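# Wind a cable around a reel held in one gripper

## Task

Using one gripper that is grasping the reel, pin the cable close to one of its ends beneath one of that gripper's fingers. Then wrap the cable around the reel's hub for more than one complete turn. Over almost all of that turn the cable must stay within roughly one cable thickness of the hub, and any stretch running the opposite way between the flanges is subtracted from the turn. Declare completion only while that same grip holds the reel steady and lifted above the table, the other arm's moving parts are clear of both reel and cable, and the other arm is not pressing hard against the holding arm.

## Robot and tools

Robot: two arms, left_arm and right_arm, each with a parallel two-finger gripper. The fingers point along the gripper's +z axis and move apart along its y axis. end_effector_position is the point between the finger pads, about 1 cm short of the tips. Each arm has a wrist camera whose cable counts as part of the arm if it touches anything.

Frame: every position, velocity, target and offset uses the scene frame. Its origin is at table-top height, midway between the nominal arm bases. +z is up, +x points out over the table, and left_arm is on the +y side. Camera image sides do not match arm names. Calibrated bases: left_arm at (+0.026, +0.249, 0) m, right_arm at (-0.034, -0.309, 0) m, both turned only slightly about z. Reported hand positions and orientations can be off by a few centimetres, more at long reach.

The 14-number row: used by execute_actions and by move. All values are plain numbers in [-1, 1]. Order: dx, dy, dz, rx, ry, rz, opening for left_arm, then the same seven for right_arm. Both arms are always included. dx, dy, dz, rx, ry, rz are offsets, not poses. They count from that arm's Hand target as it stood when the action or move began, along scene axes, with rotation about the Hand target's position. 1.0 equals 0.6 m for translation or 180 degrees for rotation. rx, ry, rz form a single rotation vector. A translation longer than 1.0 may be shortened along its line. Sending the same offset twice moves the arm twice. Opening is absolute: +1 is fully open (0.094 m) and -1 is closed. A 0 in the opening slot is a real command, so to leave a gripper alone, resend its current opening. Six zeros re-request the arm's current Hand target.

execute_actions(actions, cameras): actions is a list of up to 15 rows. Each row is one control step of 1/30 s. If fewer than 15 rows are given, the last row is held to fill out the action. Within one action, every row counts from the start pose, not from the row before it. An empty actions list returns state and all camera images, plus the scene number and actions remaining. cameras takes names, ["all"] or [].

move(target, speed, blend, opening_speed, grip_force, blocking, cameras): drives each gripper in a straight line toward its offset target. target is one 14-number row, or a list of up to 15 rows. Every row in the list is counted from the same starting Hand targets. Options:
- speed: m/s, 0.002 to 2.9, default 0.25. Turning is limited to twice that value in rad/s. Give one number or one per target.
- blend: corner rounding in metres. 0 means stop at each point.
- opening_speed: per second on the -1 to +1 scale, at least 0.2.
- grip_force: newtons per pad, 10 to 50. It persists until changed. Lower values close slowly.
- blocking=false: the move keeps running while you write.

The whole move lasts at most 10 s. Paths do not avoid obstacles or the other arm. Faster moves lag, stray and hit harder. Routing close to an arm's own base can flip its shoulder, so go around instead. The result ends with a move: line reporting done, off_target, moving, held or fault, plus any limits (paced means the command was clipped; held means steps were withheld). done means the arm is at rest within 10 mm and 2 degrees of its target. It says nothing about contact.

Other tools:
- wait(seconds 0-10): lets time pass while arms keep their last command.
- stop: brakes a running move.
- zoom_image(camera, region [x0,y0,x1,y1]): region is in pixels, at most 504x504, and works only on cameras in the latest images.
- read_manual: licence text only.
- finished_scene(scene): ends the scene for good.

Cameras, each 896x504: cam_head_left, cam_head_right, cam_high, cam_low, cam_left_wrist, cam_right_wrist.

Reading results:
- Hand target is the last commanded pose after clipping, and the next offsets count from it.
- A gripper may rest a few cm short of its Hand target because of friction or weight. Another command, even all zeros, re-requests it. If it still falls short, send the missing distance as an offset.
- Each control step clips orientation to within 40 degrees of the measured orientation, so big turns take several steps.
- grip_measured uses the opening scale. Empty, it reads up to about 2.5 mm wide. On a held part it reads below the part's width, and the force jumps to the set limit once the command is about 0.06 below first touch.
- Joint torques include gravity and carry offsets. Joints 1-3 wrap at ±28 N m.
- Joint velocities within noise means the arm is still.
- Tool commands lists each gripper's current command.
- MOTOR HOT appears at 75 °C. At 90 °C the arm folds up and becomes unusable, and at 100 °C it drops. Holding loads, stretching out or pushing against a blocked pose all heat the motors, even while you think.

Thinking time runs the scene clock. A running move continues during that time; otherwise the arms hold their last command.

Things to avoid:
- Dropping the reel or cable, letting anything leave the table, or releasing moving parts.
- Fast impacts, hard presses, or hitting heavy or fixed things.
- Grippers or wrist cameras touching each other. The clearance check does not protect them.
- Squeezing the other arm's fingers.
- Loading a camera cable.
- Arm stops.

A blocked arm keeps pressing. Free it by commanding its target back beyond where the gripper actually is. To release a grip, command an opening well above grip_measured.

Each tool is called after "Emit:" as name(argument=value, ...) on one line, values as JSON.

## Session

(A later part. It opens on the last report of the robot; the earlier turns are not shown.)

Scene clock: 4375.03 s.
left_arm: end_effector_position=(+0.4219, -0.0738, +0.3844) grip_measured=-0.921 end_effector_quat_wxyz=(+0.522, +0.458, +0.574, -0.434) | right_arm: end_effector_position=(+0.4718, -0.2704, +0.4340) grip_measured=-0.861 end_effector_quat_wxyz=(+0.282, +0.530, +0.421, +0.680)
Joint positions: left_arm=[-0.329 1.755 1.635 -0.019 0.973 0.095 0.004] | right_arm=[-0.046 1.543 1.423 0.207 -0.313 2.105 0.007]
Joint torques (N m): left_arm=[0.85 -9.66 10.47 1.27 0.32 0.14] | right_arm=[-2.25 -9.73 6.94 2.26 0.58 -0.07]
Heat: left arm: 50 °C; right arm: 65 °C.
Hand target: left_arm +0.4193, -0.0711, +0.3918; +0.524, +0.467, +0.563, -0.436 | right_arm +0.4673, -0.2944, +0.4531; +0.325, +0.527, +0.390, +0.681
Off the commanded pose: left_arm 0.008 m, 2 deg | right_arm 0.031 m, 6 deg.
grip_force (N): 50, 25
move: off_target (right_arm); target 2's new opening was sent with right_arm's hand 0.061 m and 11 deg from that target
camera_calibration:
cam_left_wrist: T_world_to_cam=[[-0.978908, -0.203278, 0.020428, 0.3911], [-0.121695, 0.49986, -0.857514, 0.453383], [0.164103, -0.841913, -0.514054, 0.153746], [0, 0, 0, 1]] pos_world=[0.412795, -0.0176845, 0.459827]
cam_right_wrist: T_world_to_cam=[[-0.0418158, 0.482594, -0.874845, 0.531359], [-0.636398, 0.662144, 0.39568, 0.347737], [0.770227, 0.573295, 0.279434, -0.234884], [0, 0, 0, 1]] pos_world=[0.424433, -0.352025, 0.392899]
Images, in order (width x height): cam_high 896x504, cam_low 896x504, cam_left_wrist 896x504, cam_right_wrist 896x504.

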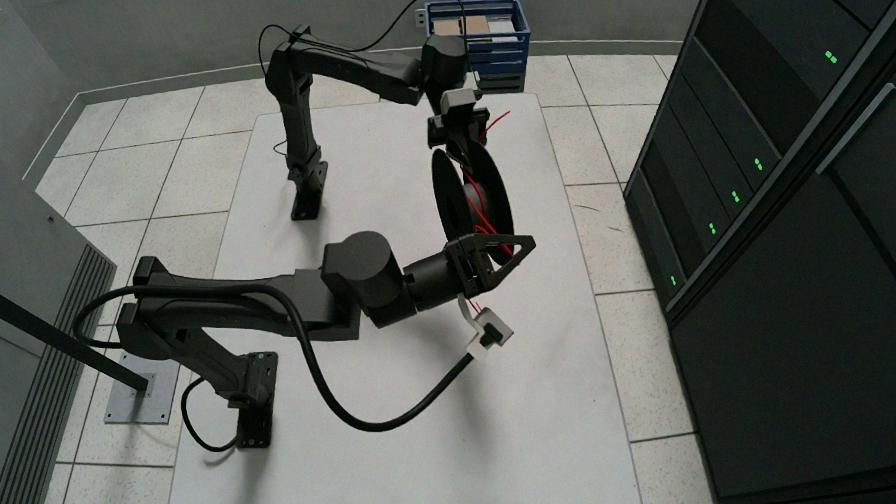

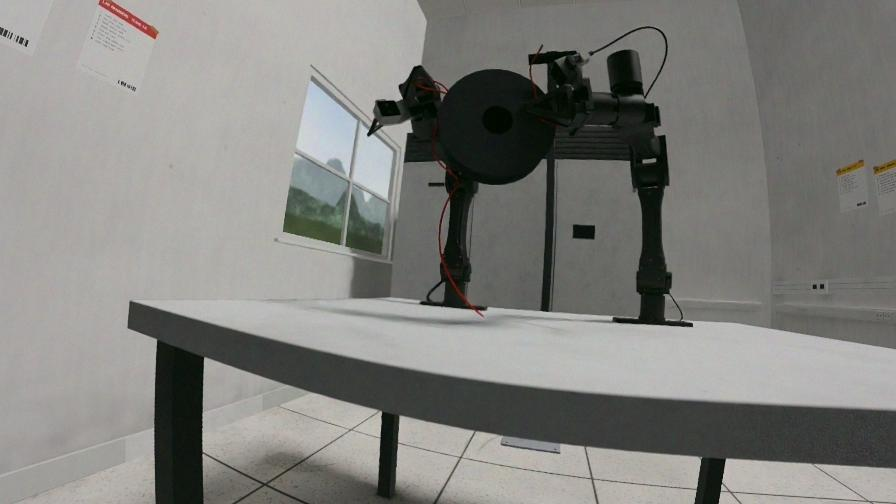

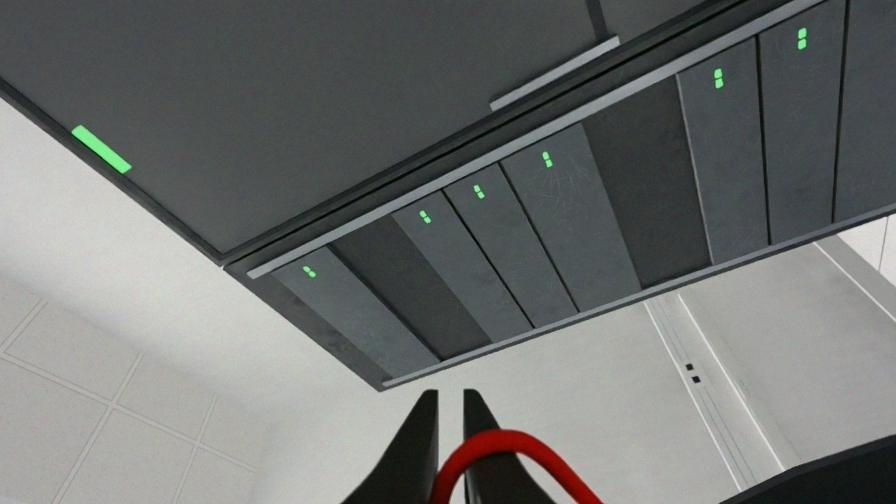

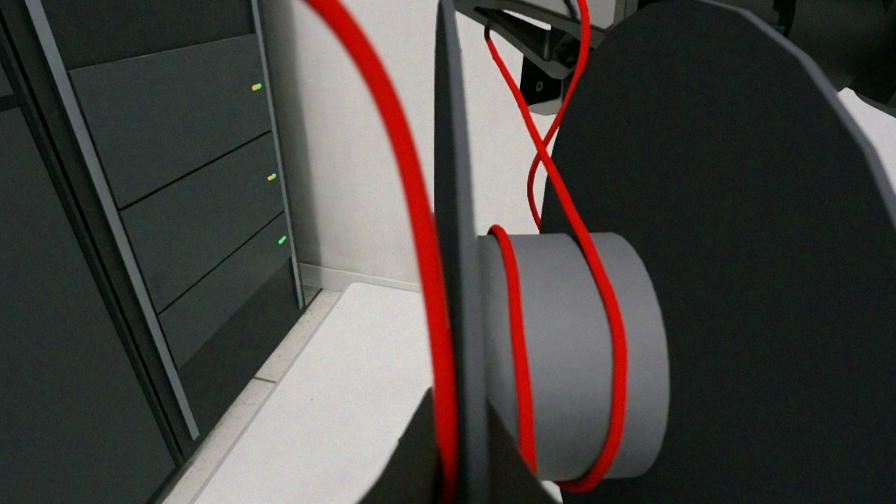

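Emit:
move(target=[[0,0,0,0,0,0,-1,0.002,0.0023,-0.2152,0,0,0,-0.86],[0,0,0,0,0,0,-1,-0.0105,0.0643,-0.3652,0.0025,0.0459,0.0008,-0.86]], speed=0.1, blend=0.02, cameras=["cam_left_wrist","cam_right_wrist","cam_high","cam_low"])

Scene clock: 4402.93 s.
left_arm: end_effector_position=(+0.4209, -0.0732, +0.3757) grip_measured=-0.921 end_effector_quat_wxyz=(+0.507, +0.456, +0.588, -0.436) | right_arm: end_effector_position=(+0.4589, -0.2480, +0.2551) grip_measured=-0.861 end_effector_quat_wxyz=(+0.288, +0.553, +0.410, +0.666)
Joint positions: left_arm=[-0.329 1.755 1.635 -0.071 0.971 0.107 0.004] | right_arm=[0.048 1.64 0.81 0.885 -0.171 2.105 0.007]
Joint torques (N m): left_arm=[0.9 -9.57 10.62 1.74 0.33 0.1] | right_arm=[-0.31 -6.17 5.37 1.7 0.31 -0.1]
Heat: left arm: 50 °C; right arm: 63 °C.
Hand target: left_arm +0.4193, -0.0711, +0.3918; +0.525, +0.467, +0.562, -0.436 | right_arm +0.4610, -0.2559, +0.2339; +0.294, +0.576, +0.411, +0.643
Off the commanded pose: left_arm 0.016 m, 4 deg | right_arm 0.023 m, 4 deg.
grip_force (N): 50, 25
move: off_target (left_arm, right_arm)
camera_calibration:
cam_left_wrist: T_world_to_cam=[[-0.977581, -0.204429, 0.0504328, 0.378425], [-0.151851, 0.51857, -0.841443, 0.453487], [0.145862, -0.830237, -0.537987, 0.167459], [0, 0, 0, 1]] pos_world=[0.414378, -0.0187735, 0.452589]
cam_right_wrist: T_world_to_cam=[[-0.0481648, 0.493435, -0.868448, 0.367473], [-0.591327, 0.686633, 0.422926, 0.373888], [0.804992, 0.533908, 0.25871, -0.208274], [0, 0, 0, 1]] pos_world=[0.406449, -0.326849, 0.214886]
Images, in order (width x height): cam_high 896x504, cam_low 896x504, cam_left_wrist 896x504, cam_right_wrist 896x504.

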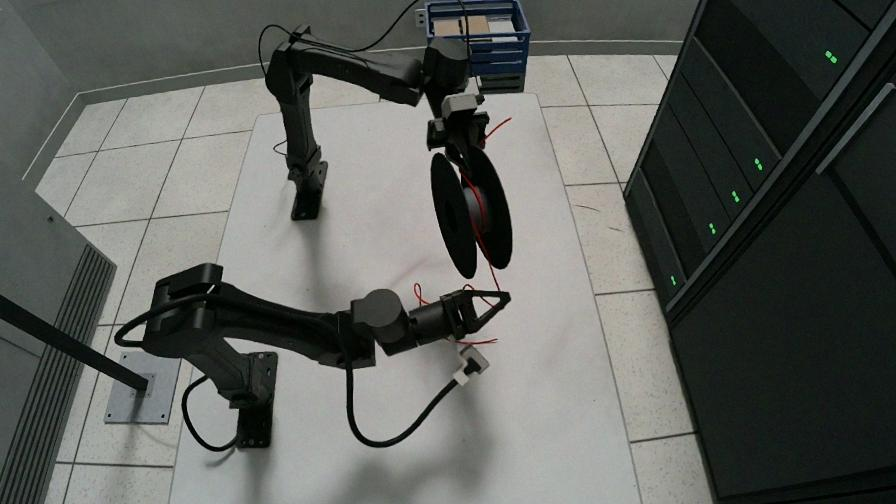

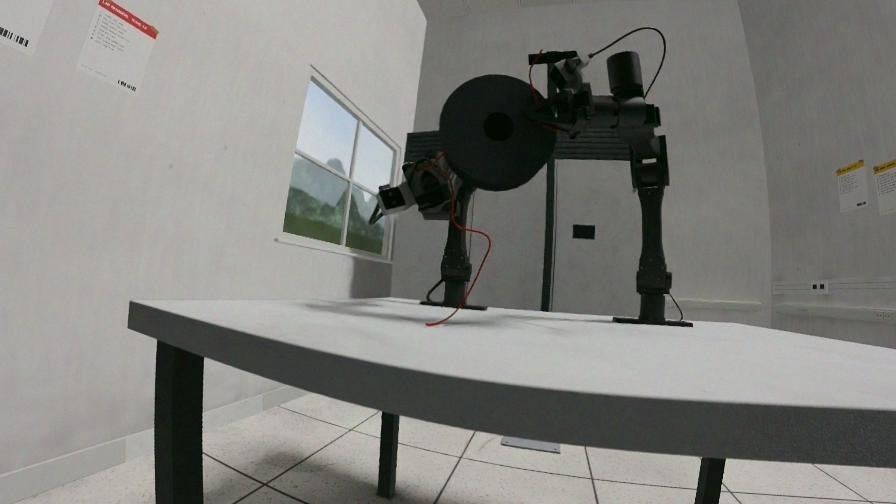

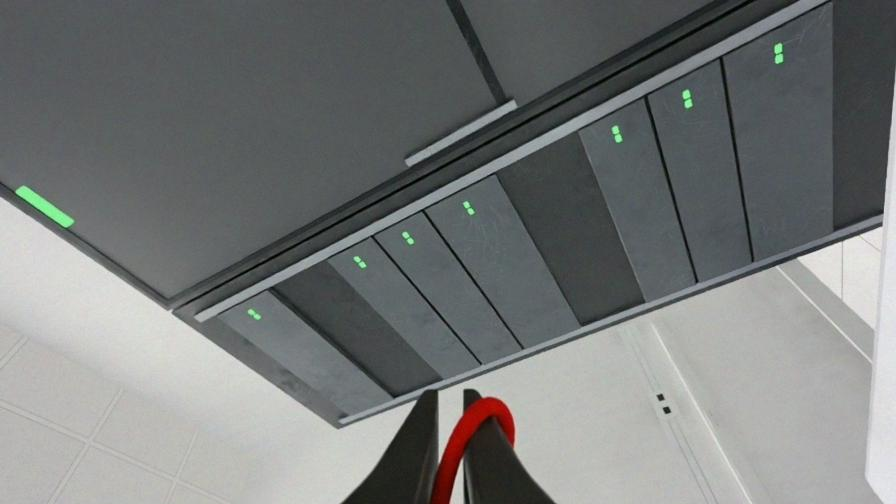

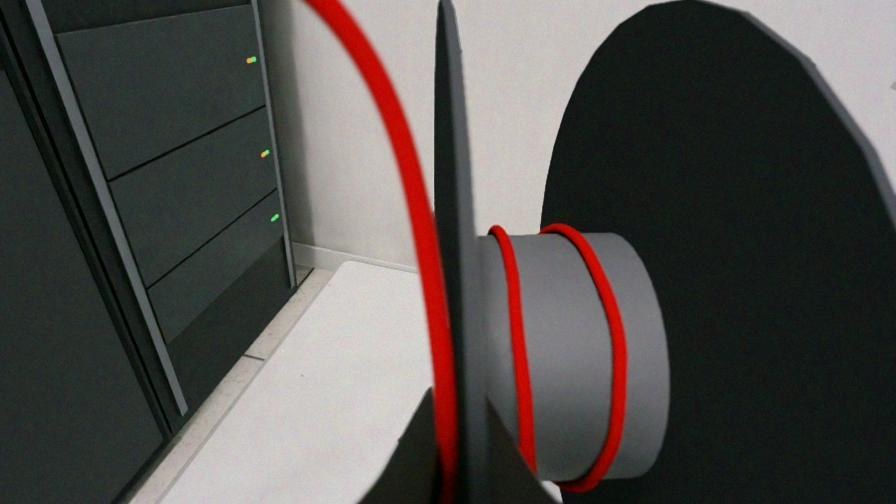

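Emit:
move(target=[0,0,0,0,0,0,-1,-0.0148,0.1162,-0.0915,0,0,0,-0.86], speed=0.1, cameras=["cam_left_wrist","cam_right_wrist","cam_high","cam_low"])

Scene clock: 4414.77 s.
left_arm: end_effector_position=(+0.4260, -0.0678, +0.3711) grip_measured=-0.921 end_effector_quat_wxyz=(+0.504, +0.449, +0.600, -0.429) | right_arm: end_effector_position=(+0.4522, -0.1840, +0.2096) grip_measured=-0.861 end_effector_quat_wxyz=(+0.295, +0.551, +0.392, +0.675)
Joint positions: left_arm=[-0.317 1.755 1.635 -0.095 0.958 0.116 0.004] | right_arm=[0.262 1.811 0.737 1.16 0.065 2.105 0.007]
Joint torques (N m): left_arm=[-0.28 -9.55 10.63 1.95 0.53 0.04] | right_arm=[0.23 -6.42 4.27 1.46 0.12 -0.11]
Heat: left arm: 50 °C; right arm: 61 °C.
Hand target: left_arm +0.4192, -0.0711, +0.3918; +0.525, +0.467, +0.562, -0.436 | right_arm +0.4521, -0.1861, +0.1791; +0.294, +0.576, +0.411, +0.643
Off the commanded pose: left_arm 0.022 m, 5 deg | right_arm 0.031 m, 5 deg.
grip_force (N): 50, 25
move: off_target (left_arm, right_arm)
camera_calibration:
cam_left_wrist: T_world_to_cam=[[-0.971793, -0.227815, 0.0609788, 0.376785], [-0.175532, 0.52603, -0.832155, 0.454787], [0.157501, -0.819386, -0.551181, 0.169437], [0, 0, 0, 1]] pos_world=[0.4193, -0.0145598, 0.448868]
cam_right_wrist: T_world_to_cam=[[-0.0133088, 0.51288, -0.858357, 0.281845], [-0.588274, 0.690134, 0.421485, 0.344761], [0.808552, 0.510558, 0.292529, -0.238216], [0, 0, 0, 1]] pos_world=[0.399175, -0.26086, 0.166297]
Images, in order (width x height): cam_high 896x504, cam_low 896x504, cam_left_wrist 896x504, cam_right_wrist 896x504.

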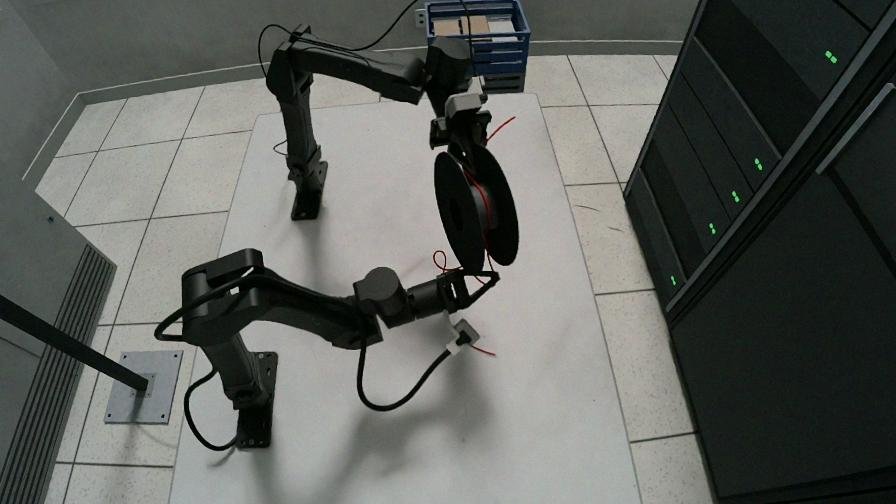

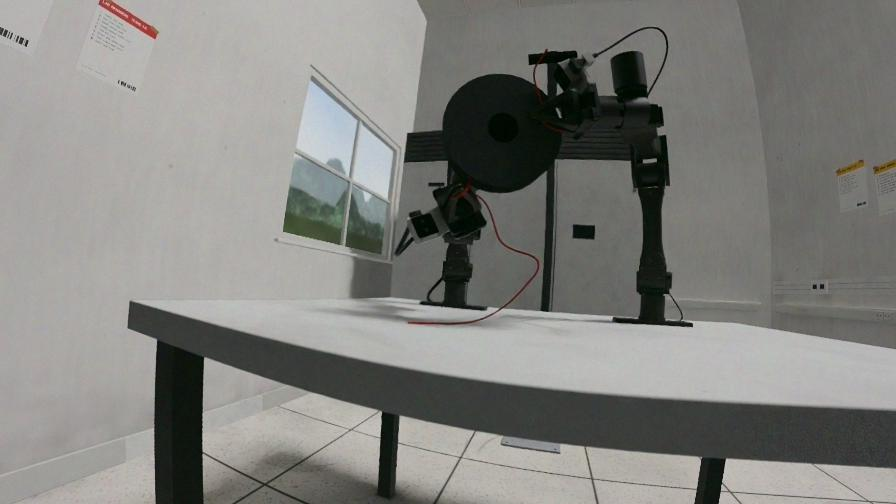

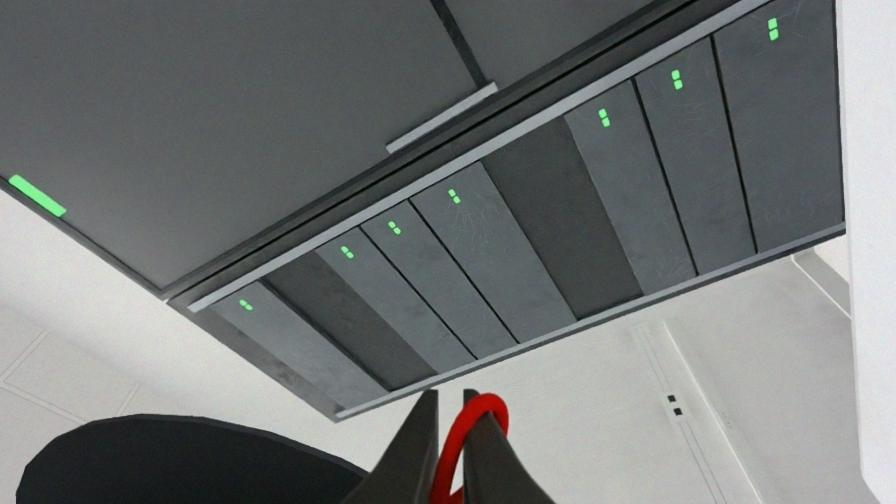

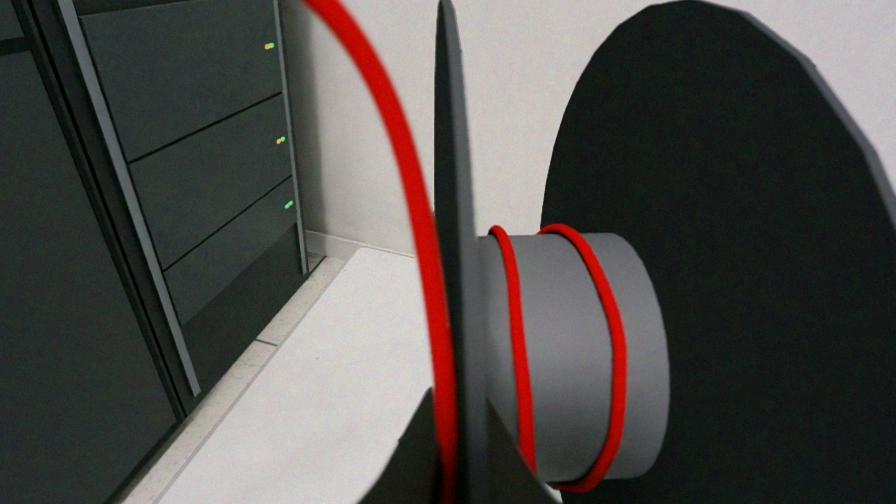

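Emit:
move(target=[[0,0,0,0,0,0,-1,0,0,0,0,0,0,-0.4]], grip_force=[50, 50], cameras=["cam_left_wrist","cam_right_wrist","cam_high","cam_low"])

Scene clock: 4425.57 s.
left_arm: end_effector_position=(+0.4229, -0.0693, +0.3770) grip_measured=-0.921 end_effector_quat_wxyz=(+0.511, +0.458, +0.584, -0.433) | right_arm: end_effector_position=(+0.4527, -0.1845, +0.1919) grip_measured=-0.402 end_effector_quat_wxyz=(+0.290, +0.566, +0.403, +0.658)
Joint positions: left_arm=[-0.318 1.755 1.635 -0.064 0.981 0.115 0.004] | right_arm=[0.262 1.826 0.73 1.13 0.068 2.105 0.028]
Joint torques (N m): left_arm=[-0.03 -9.66 10.39 1.66 0.21 -0.07] | right_arm=[0.25 -7.46 5 1.82 0.13 -0.1]
Heat: left arm: 50 °C; right arm: 59 °C.
Hand target: left_arm +0.4192, -0.0712, +0.3918; +0.525, +0.467, +0.562, -0.436 | right_arm +0.4521, -0.1861, +0.1791; +0.294, +0.575, +0.411, +0.643
Off the commanded pose: left_arm 0.015 m, 3 deg | right_arm 0.013 m, 2 deg.
move: off_target (left_arm, right_arm)
camera_calibration:
cam_left_wrist: T_world_to_cam=[[-0.978061, -0.204809, 0.0380709, 0.385892], [-0.14101, 0.51638, -0.84467, 0.449445], [0.153337, -0.831507, -0.533932, 0.166415], [0, 0, 0, 1]] pos_world=[0.415285, -0.0146746, 0.453796]
cam_right_wrist: T_world_to_cam=[[-0.0549569, 0.501042, -0.863676, 0.284563], [-0.564138, 0.698114, 0.440892, 0.339724], [0.82385, 0.511463, 0.244291, -0.230701], [0, 0, 0, 1]] pos_world=[0.397353, -0.261749, 0.152347]
Images, in order (width x height): cam_high 896x504, cam_low 896x504, cam_left_wrist 896x504, cam_right_wrist 896x504.

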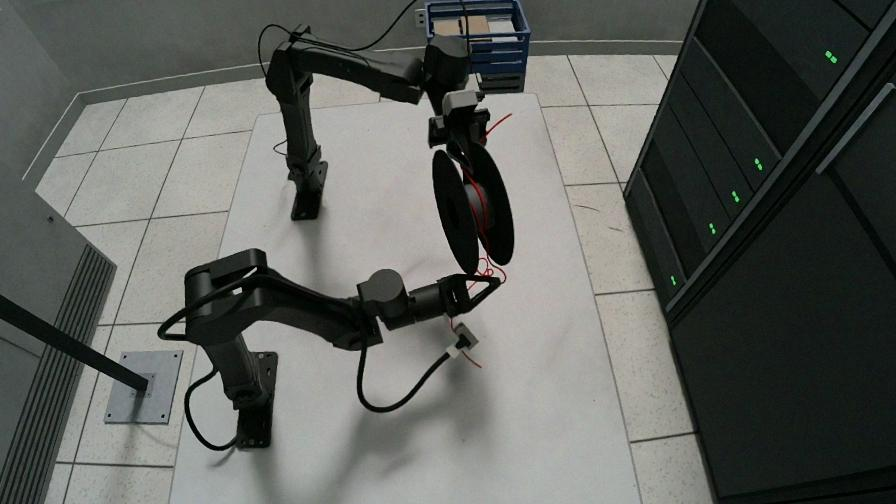

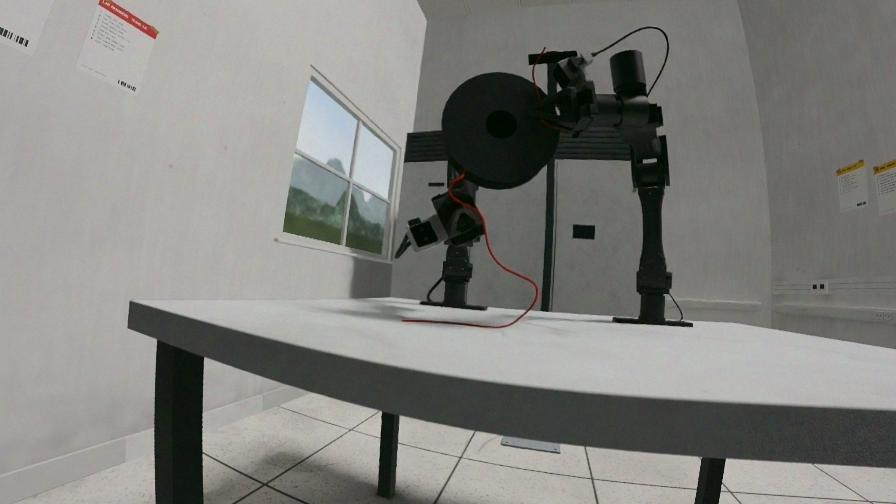

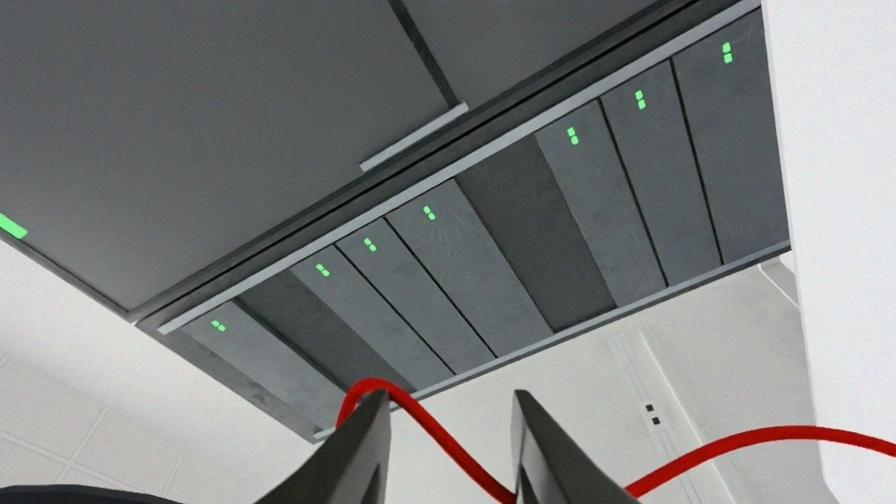

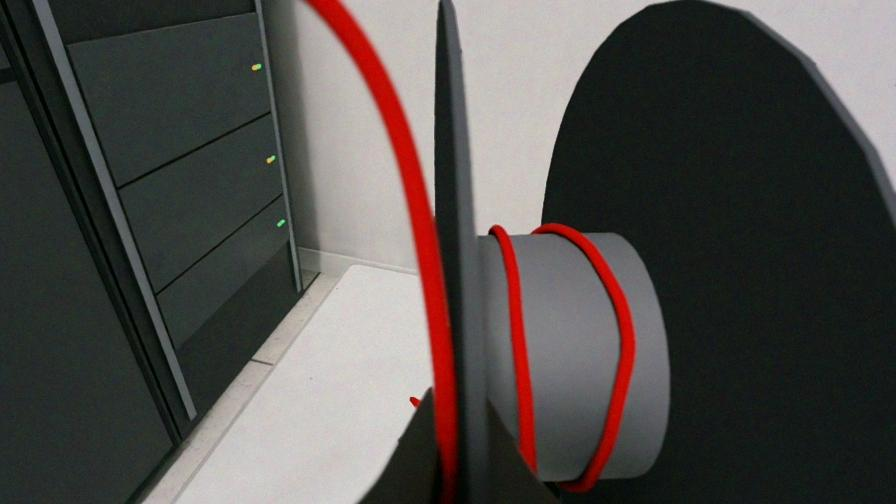

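Emit:
move(target=[[0,0,0,0,0,0,-1,0,-0.0083,-0.0417,0,0,0,-0.3],[0,0,0,0,0,0,-1,-0.1333,-0.05,-0.0333,0,0,0,-0.3]], speed=0.1, cameras=["cam_left_wrist","cam_right_wrist","cam_high","cam_low"])

Scene clock: 4437.93 s.
left_arm: end_effector_position=(+0.4223, -0.0695, +0.3782) grip_measured=-0.921 end_effector_quat_wxyz=(+0.513, +0.460, +0.581, -0.434) | right_arm: end_effector_position=(+0.3747, -0.2132, +0.1498) grip_measured=-0.302 end_effector_quat_wxyz=(+0.285, +0.585, +0.415, +0.636)
Joint positions: left_arm=[-0.318 1.755 1.635 -0.058 0.985 0.115 0.004] | right_arm=[0.24 1.695 0.364 1.303 0.055 2.105 0.033]
Joint torques (N m): left_arm=[-0.08 -9.65 10.39 1.64 0.22 -0.07] | right_arm=[-0.44 -8.25 3.97 2.15 0 -0.1]
Heat: left arm: 50 °C; right arm: 59 °C.
Hand target: left_arm +0.4192, -0.0712, +0.3918; +0.524, +0.467, +0.562, -0.436 | right_arm +0.3721, -0.2161, +0.1591; +0.294, +0.576, +0.411, +0.643
Off the commanded pose: left_arm 0.014 m, 3 deg | right_arm 0.010 m, 2 deg.
move: off_target (left_arm)
camera_calibration:
cam_left_wrist: T_world_to_cam=[[-0.979098, -0.200662, 0.0331802, 0.387902], [-0.134119, 0.51435, -0.847028, 0.44833], [0.1529, -0.833774, -0.530512, 0.165734], [0, 0, 0, 1]] pos_world=[0.414583, -0.0145774, 0.454801]
cam_right_wrist: T_world_to_cam=[[-0.102113, 0.487933, -0.866888, 0.273675], [-0.531451, 0.7099, 0.462172, 0.321451], [0.840912, 0.507902, 0.186822, -0.140023], [0, 0, 0, 1]] pos_world=[0.316528, -0.290614, 0.114839]
Images, in order (width x height): cam_high 896x504, cam_low 896x504, cam_left_wrist 896x504, cam_right_wrist 896x504.

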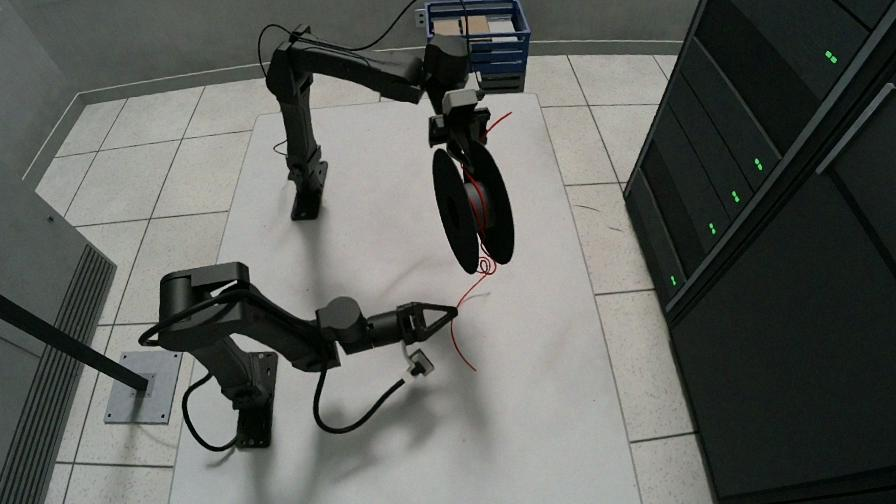

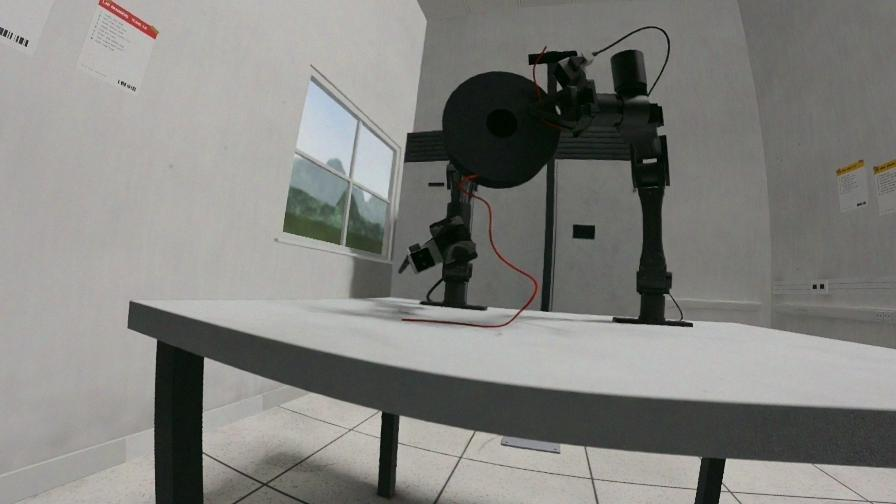

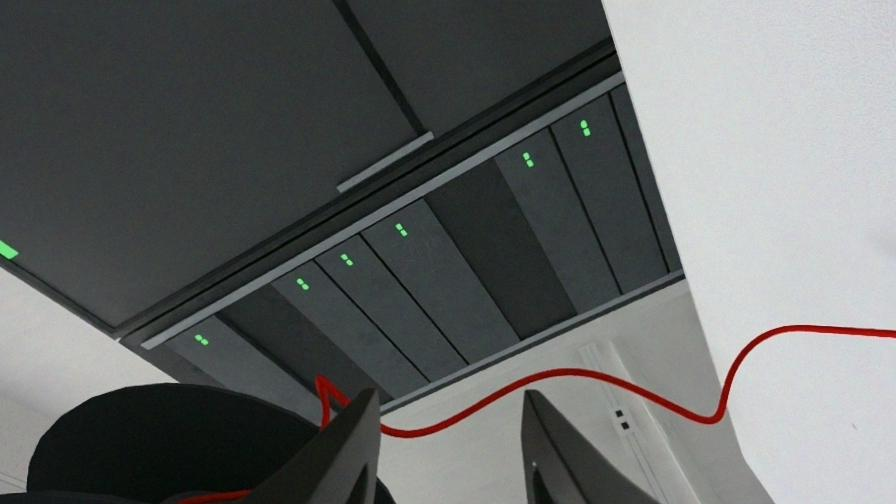

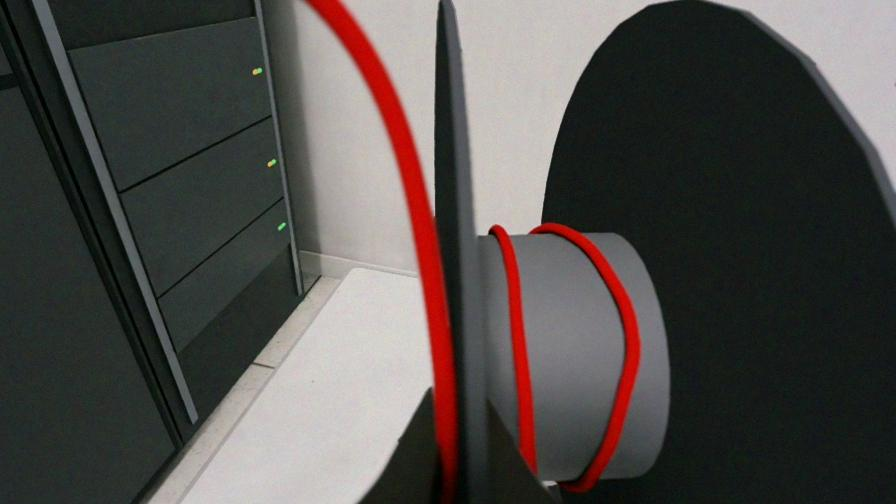

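Emit:
zoom_image(camera="cam_right_wrist", region=[420, 190, 700, 504])

Emit:
zoom_image(camera="cam_high", region=[400, 100, 540, 300])

Emit:
zoom_image(camera="cam_low", region=[400, 40, 640, 340])

Scaled by 1.605 from the camera's 896x504 image, which has a finer 1280x720 frame.

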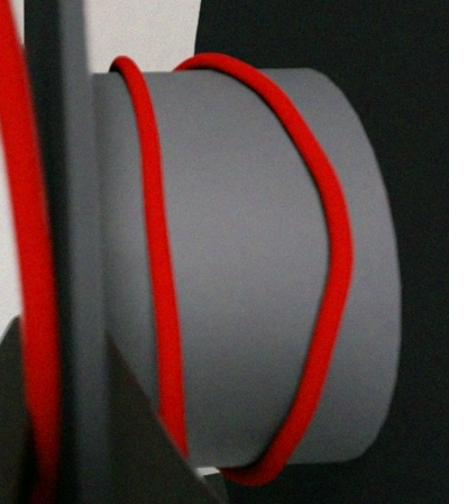

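Scaled by 2.520 from the camera's 896x504 image, which has a finer 1280x720 frame.

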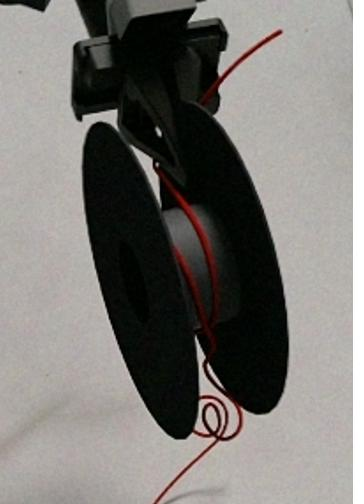

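Scaled by 1.680 from the camera's 896x504 image, which has a finer 1280x720 frame.

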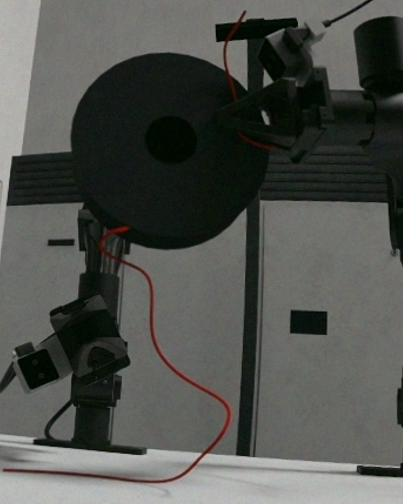

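Emit:
zoom_image(camera="cam_high", region=[440, 170, 520, 290])

Emit:
zoom_image(camera="cam_left_wrist", region=[0, 330, 500, 504])

Scaled by 4.200 from the camera's 896x504 image, which has a finer 1280x720 frame.

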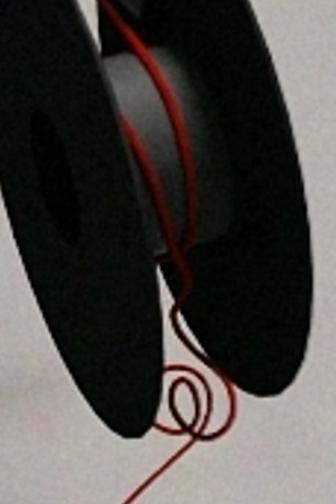

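Scaled by 1.008 from the camera's 896x504 image, which has a finer 1280x720 frame.

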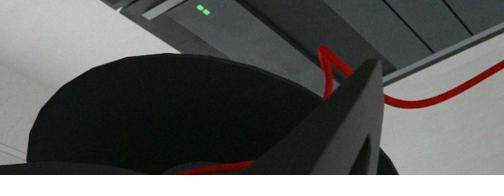

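Emit:
move(target=[[0,0,0,0,0,0,-1,-0.2,-0.06,0.05,0,0,0,-0.3],[0,0,0,0,0,0,-1,-0.28,-0.13,0.2,0,0,0,-0.3]], speed=0.2, blend=0.03, cameras=["all"])

Scene clock: 4558.83 s.
left_arm: end_effector_position=(+0.4223, -0.0695, +0.3782) grip_measured=-0.921 end_effector_quat_wxyz=(+0.513, +0.460, +0.581, -0.434) | right_arm: end_effector_position=(+0.2057, -0.2941, +0.2693) grip_measured=-0.302 end_effector_quat_wxyz=(+0.284, +0.584, +0.408, +0.642)
Joint positions: left_arm=[-0.318 1.755 1.635 -0.058 0.985 0.115 0.004] | right_arm=[-0.332 0.221 0.374 -0.17 -0.513 2.107 0.033]
Joint torques (N m): left_arm=[-0.21 -9.43 10.5 1.64 0.23 -0.08] | right_arm=[-0.44 2.74 8.5 1.83 -0.06 -0.1]
Heat: left arm: 50 °C; right arm: 59 °C.
Hand target: left_arm +0.4192, -0.0712, +0.3918; +0.524, +0.467, +0.562, -0.436 | right_arm +0.2042, -0.2941, +0.2790; +0.293, +0.576, +0.411, +0.643
Off the commanded pose: left_arm 0.014 m, 3 deg | right_arm 0.010 m, 2 deg.
move: off_target (left_arm)
camera_calibration:
cam_left_wrist: T_world_to_cam=[[-0.979098, -0.200662, 0.0331802, 0.387902], [-0.134119, 0.51435, -0.847028, 0.44833], [0.1529, -0.833774, -0.530512, 0.165734], [0, 0, 0, 1]] pos_world=[0.414583, -0.0145774, 0.454801]
cam_right_wrist: T_world_to_cam=[[-0.0910917, 0.499854, -0.861306, 0.399175], [-0.533517, 0.705811, 0.466038, 0.232046], [0.84087, 0.501974, 0.202387, 0.0149249], [0, 0, 0, 1]] pos_world=[0.147612, -0.370801, 0.232649]

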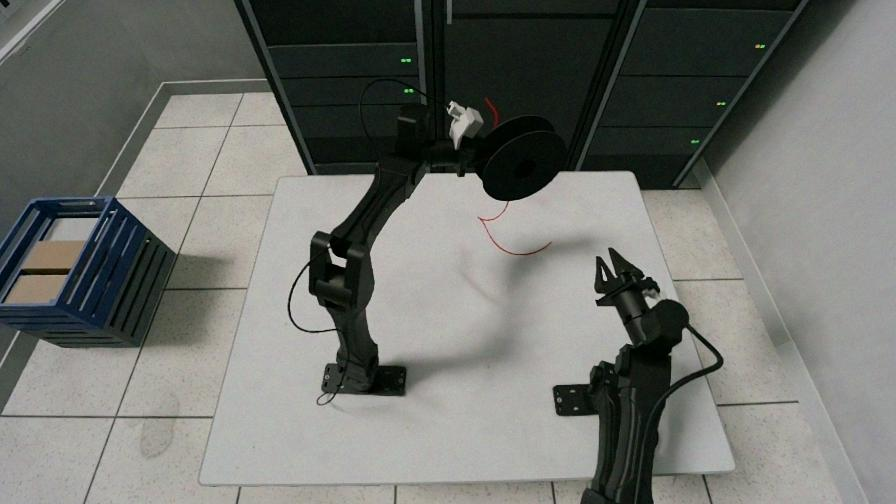

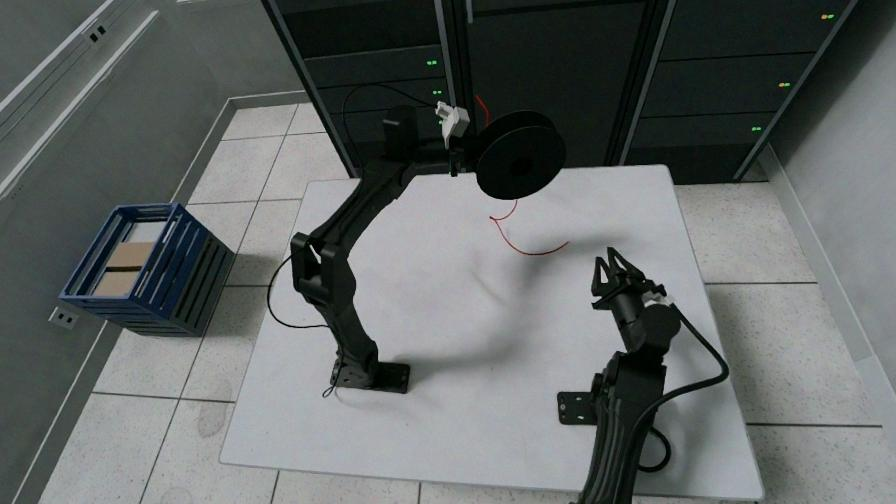

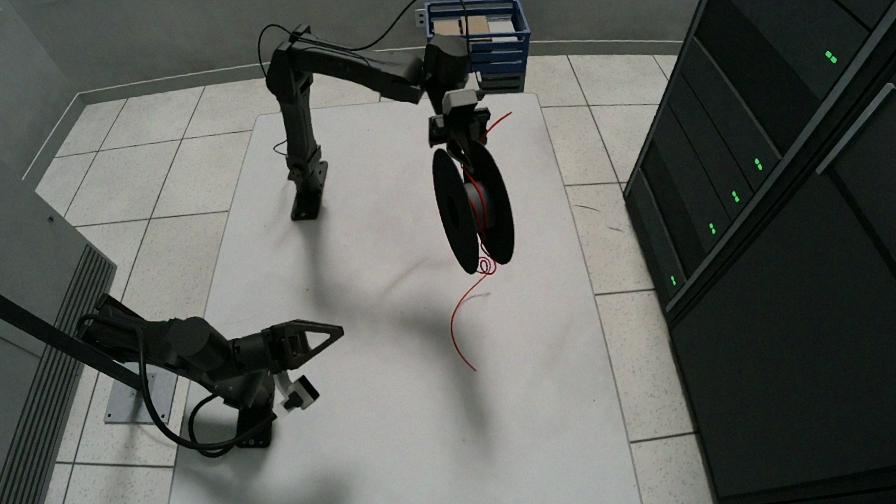

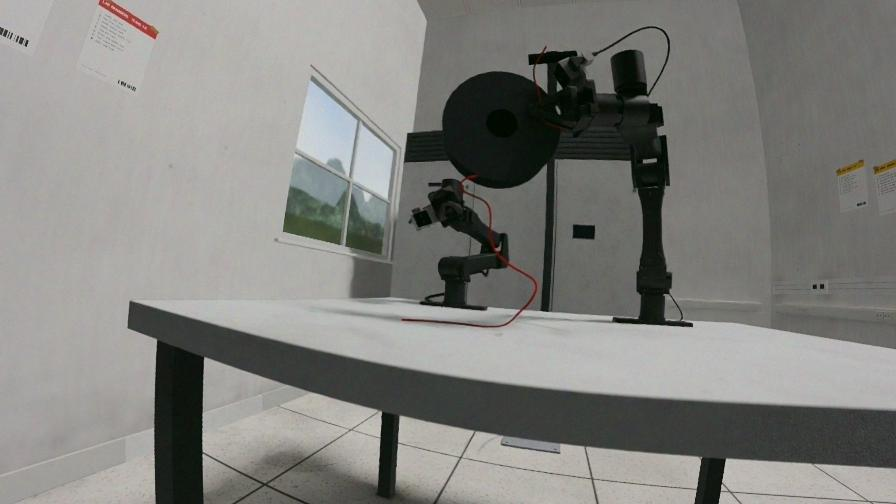

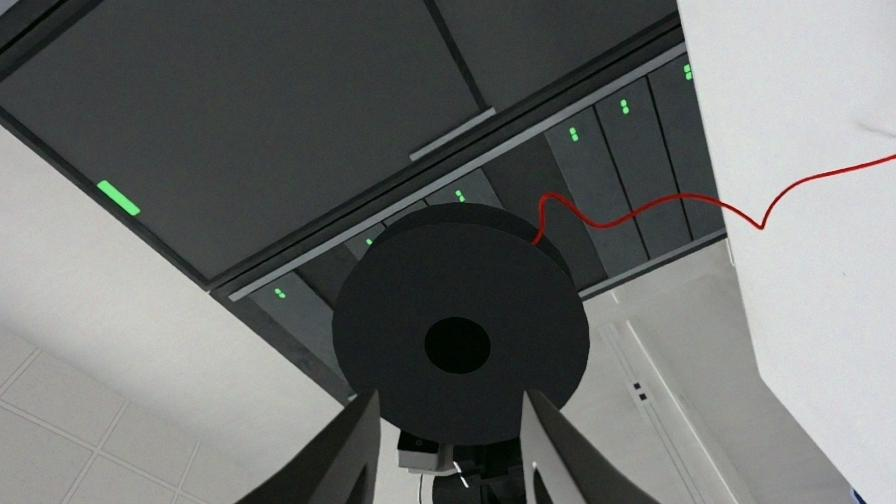

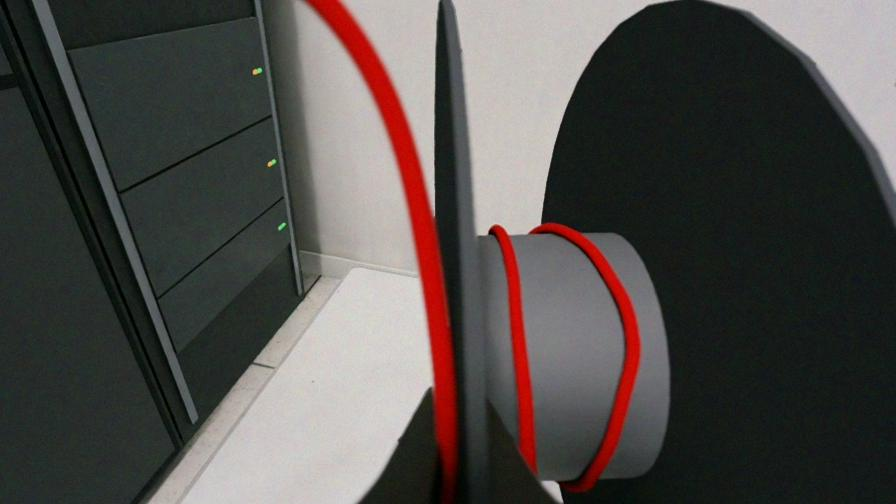

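Emit:
move(target=[0,0,0,0,0,0,-1,0.418,-0.0432,-0.015,-0.1488,-0.0792,0.1849,-0.8], speed=0.25, cameras=["cam_left_wrist","cam_right_wrist","cam_high","cam_low"])

Scene clock: 4580.20 s.
left_arm: end_effector_position=(+0.4223, -0.0695, +0.3782) grip_measured=-0.921 end_effector_quat_wxyz=(+0.513, +0.460, +0.581, -0.434) | right_arm: end_effector_position=(+0.4507, -0.3215, +0.2599) grip_measured=-0.798 end_effector_quat_wxyz=(+0.257, +0.290, +0.649, +0.654)
Joint positions: left_arm=[-0.318 1.755 1.635 -0.058 0.985 0.115 0.004] | right_arm=[-0.385 1.82 1.126 0.668 -1.151 1.592 0.009]
Joint torques (N m): left_arm=[-0.1 -9.51 10.44 1.67 0.23 -0.06] | right_arm=[0.46 -8.88 9.17 1.52 -0.06 -0.14]
Heat: left arm: 50 °C; right arm: 60 °C.
Hand target: left_arm +0.4192, -0.0712, +0.3918; +0.524, +0.467, +0.562, -0.436 | right_arm +0.4549, -0.3200, +0.2701; +0.270, +0.271, +0.653, +0.654
Off the commanded pose: left_arm 0.014 m, 3 deg | right_arm 0.011 m, 3 deg.
move: off_target (left_arm, right_arm)
camera_calibration:
cam_left_wrist: T_world_to_cam=[[-0.979098, -0.200662, 0.0331802, 0.387902], [-0.134119, 0.51435, -0.847028, 0.44833], [0.1529, -0.833774, -0.530512, 0.165734], [0, 0, 0, 1]] pos_world=[0.414583, -0.0145774, 0.454801]
cam_right_wrist: T_world_to_cam=[[-0.0183922, 0.0301551, -0.999376, 0.279198], [-0.925276, 0.378227, 0.0284411, 0.571412], [0.378849, 0.925221, 0.0209453, 0.216037], [0, 0, 0, 1]] pos_world=[0.452004, -0.424425, 0.258247]
Images, in order (width x height): cam_high 896x504, cam_low 896x504, cam_left_wrist 896x504, cam_right_wrist 896x504.

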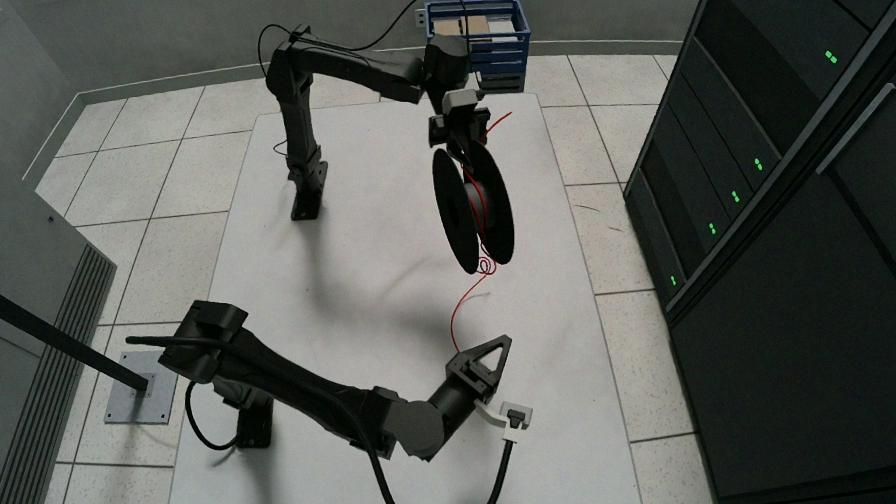

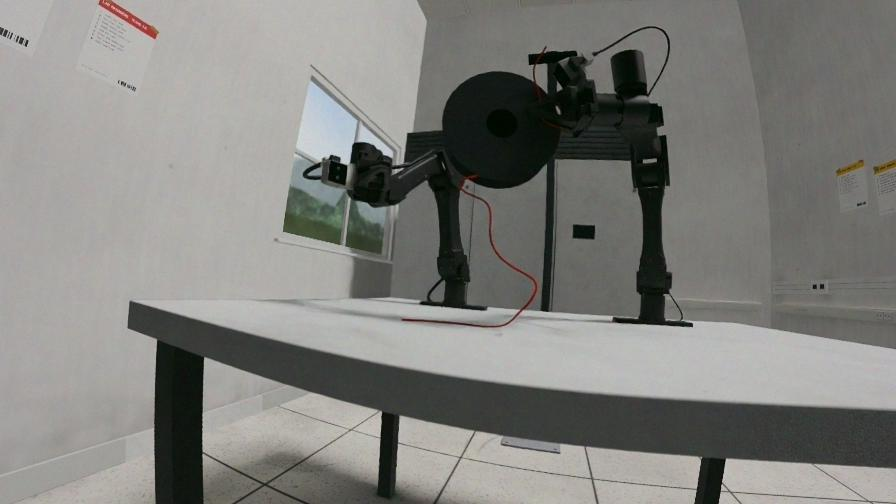

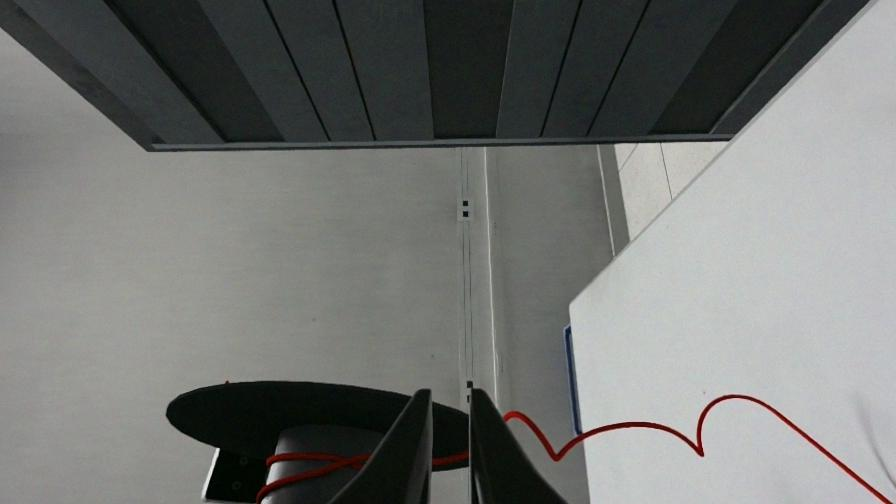

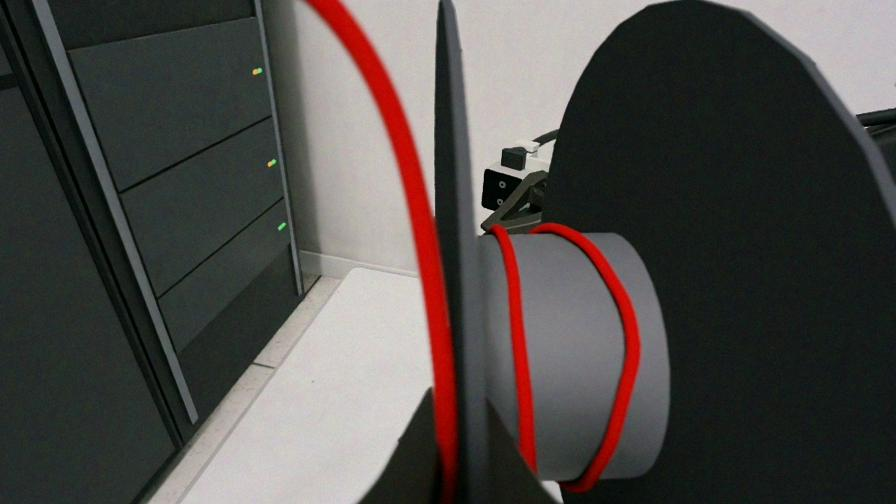

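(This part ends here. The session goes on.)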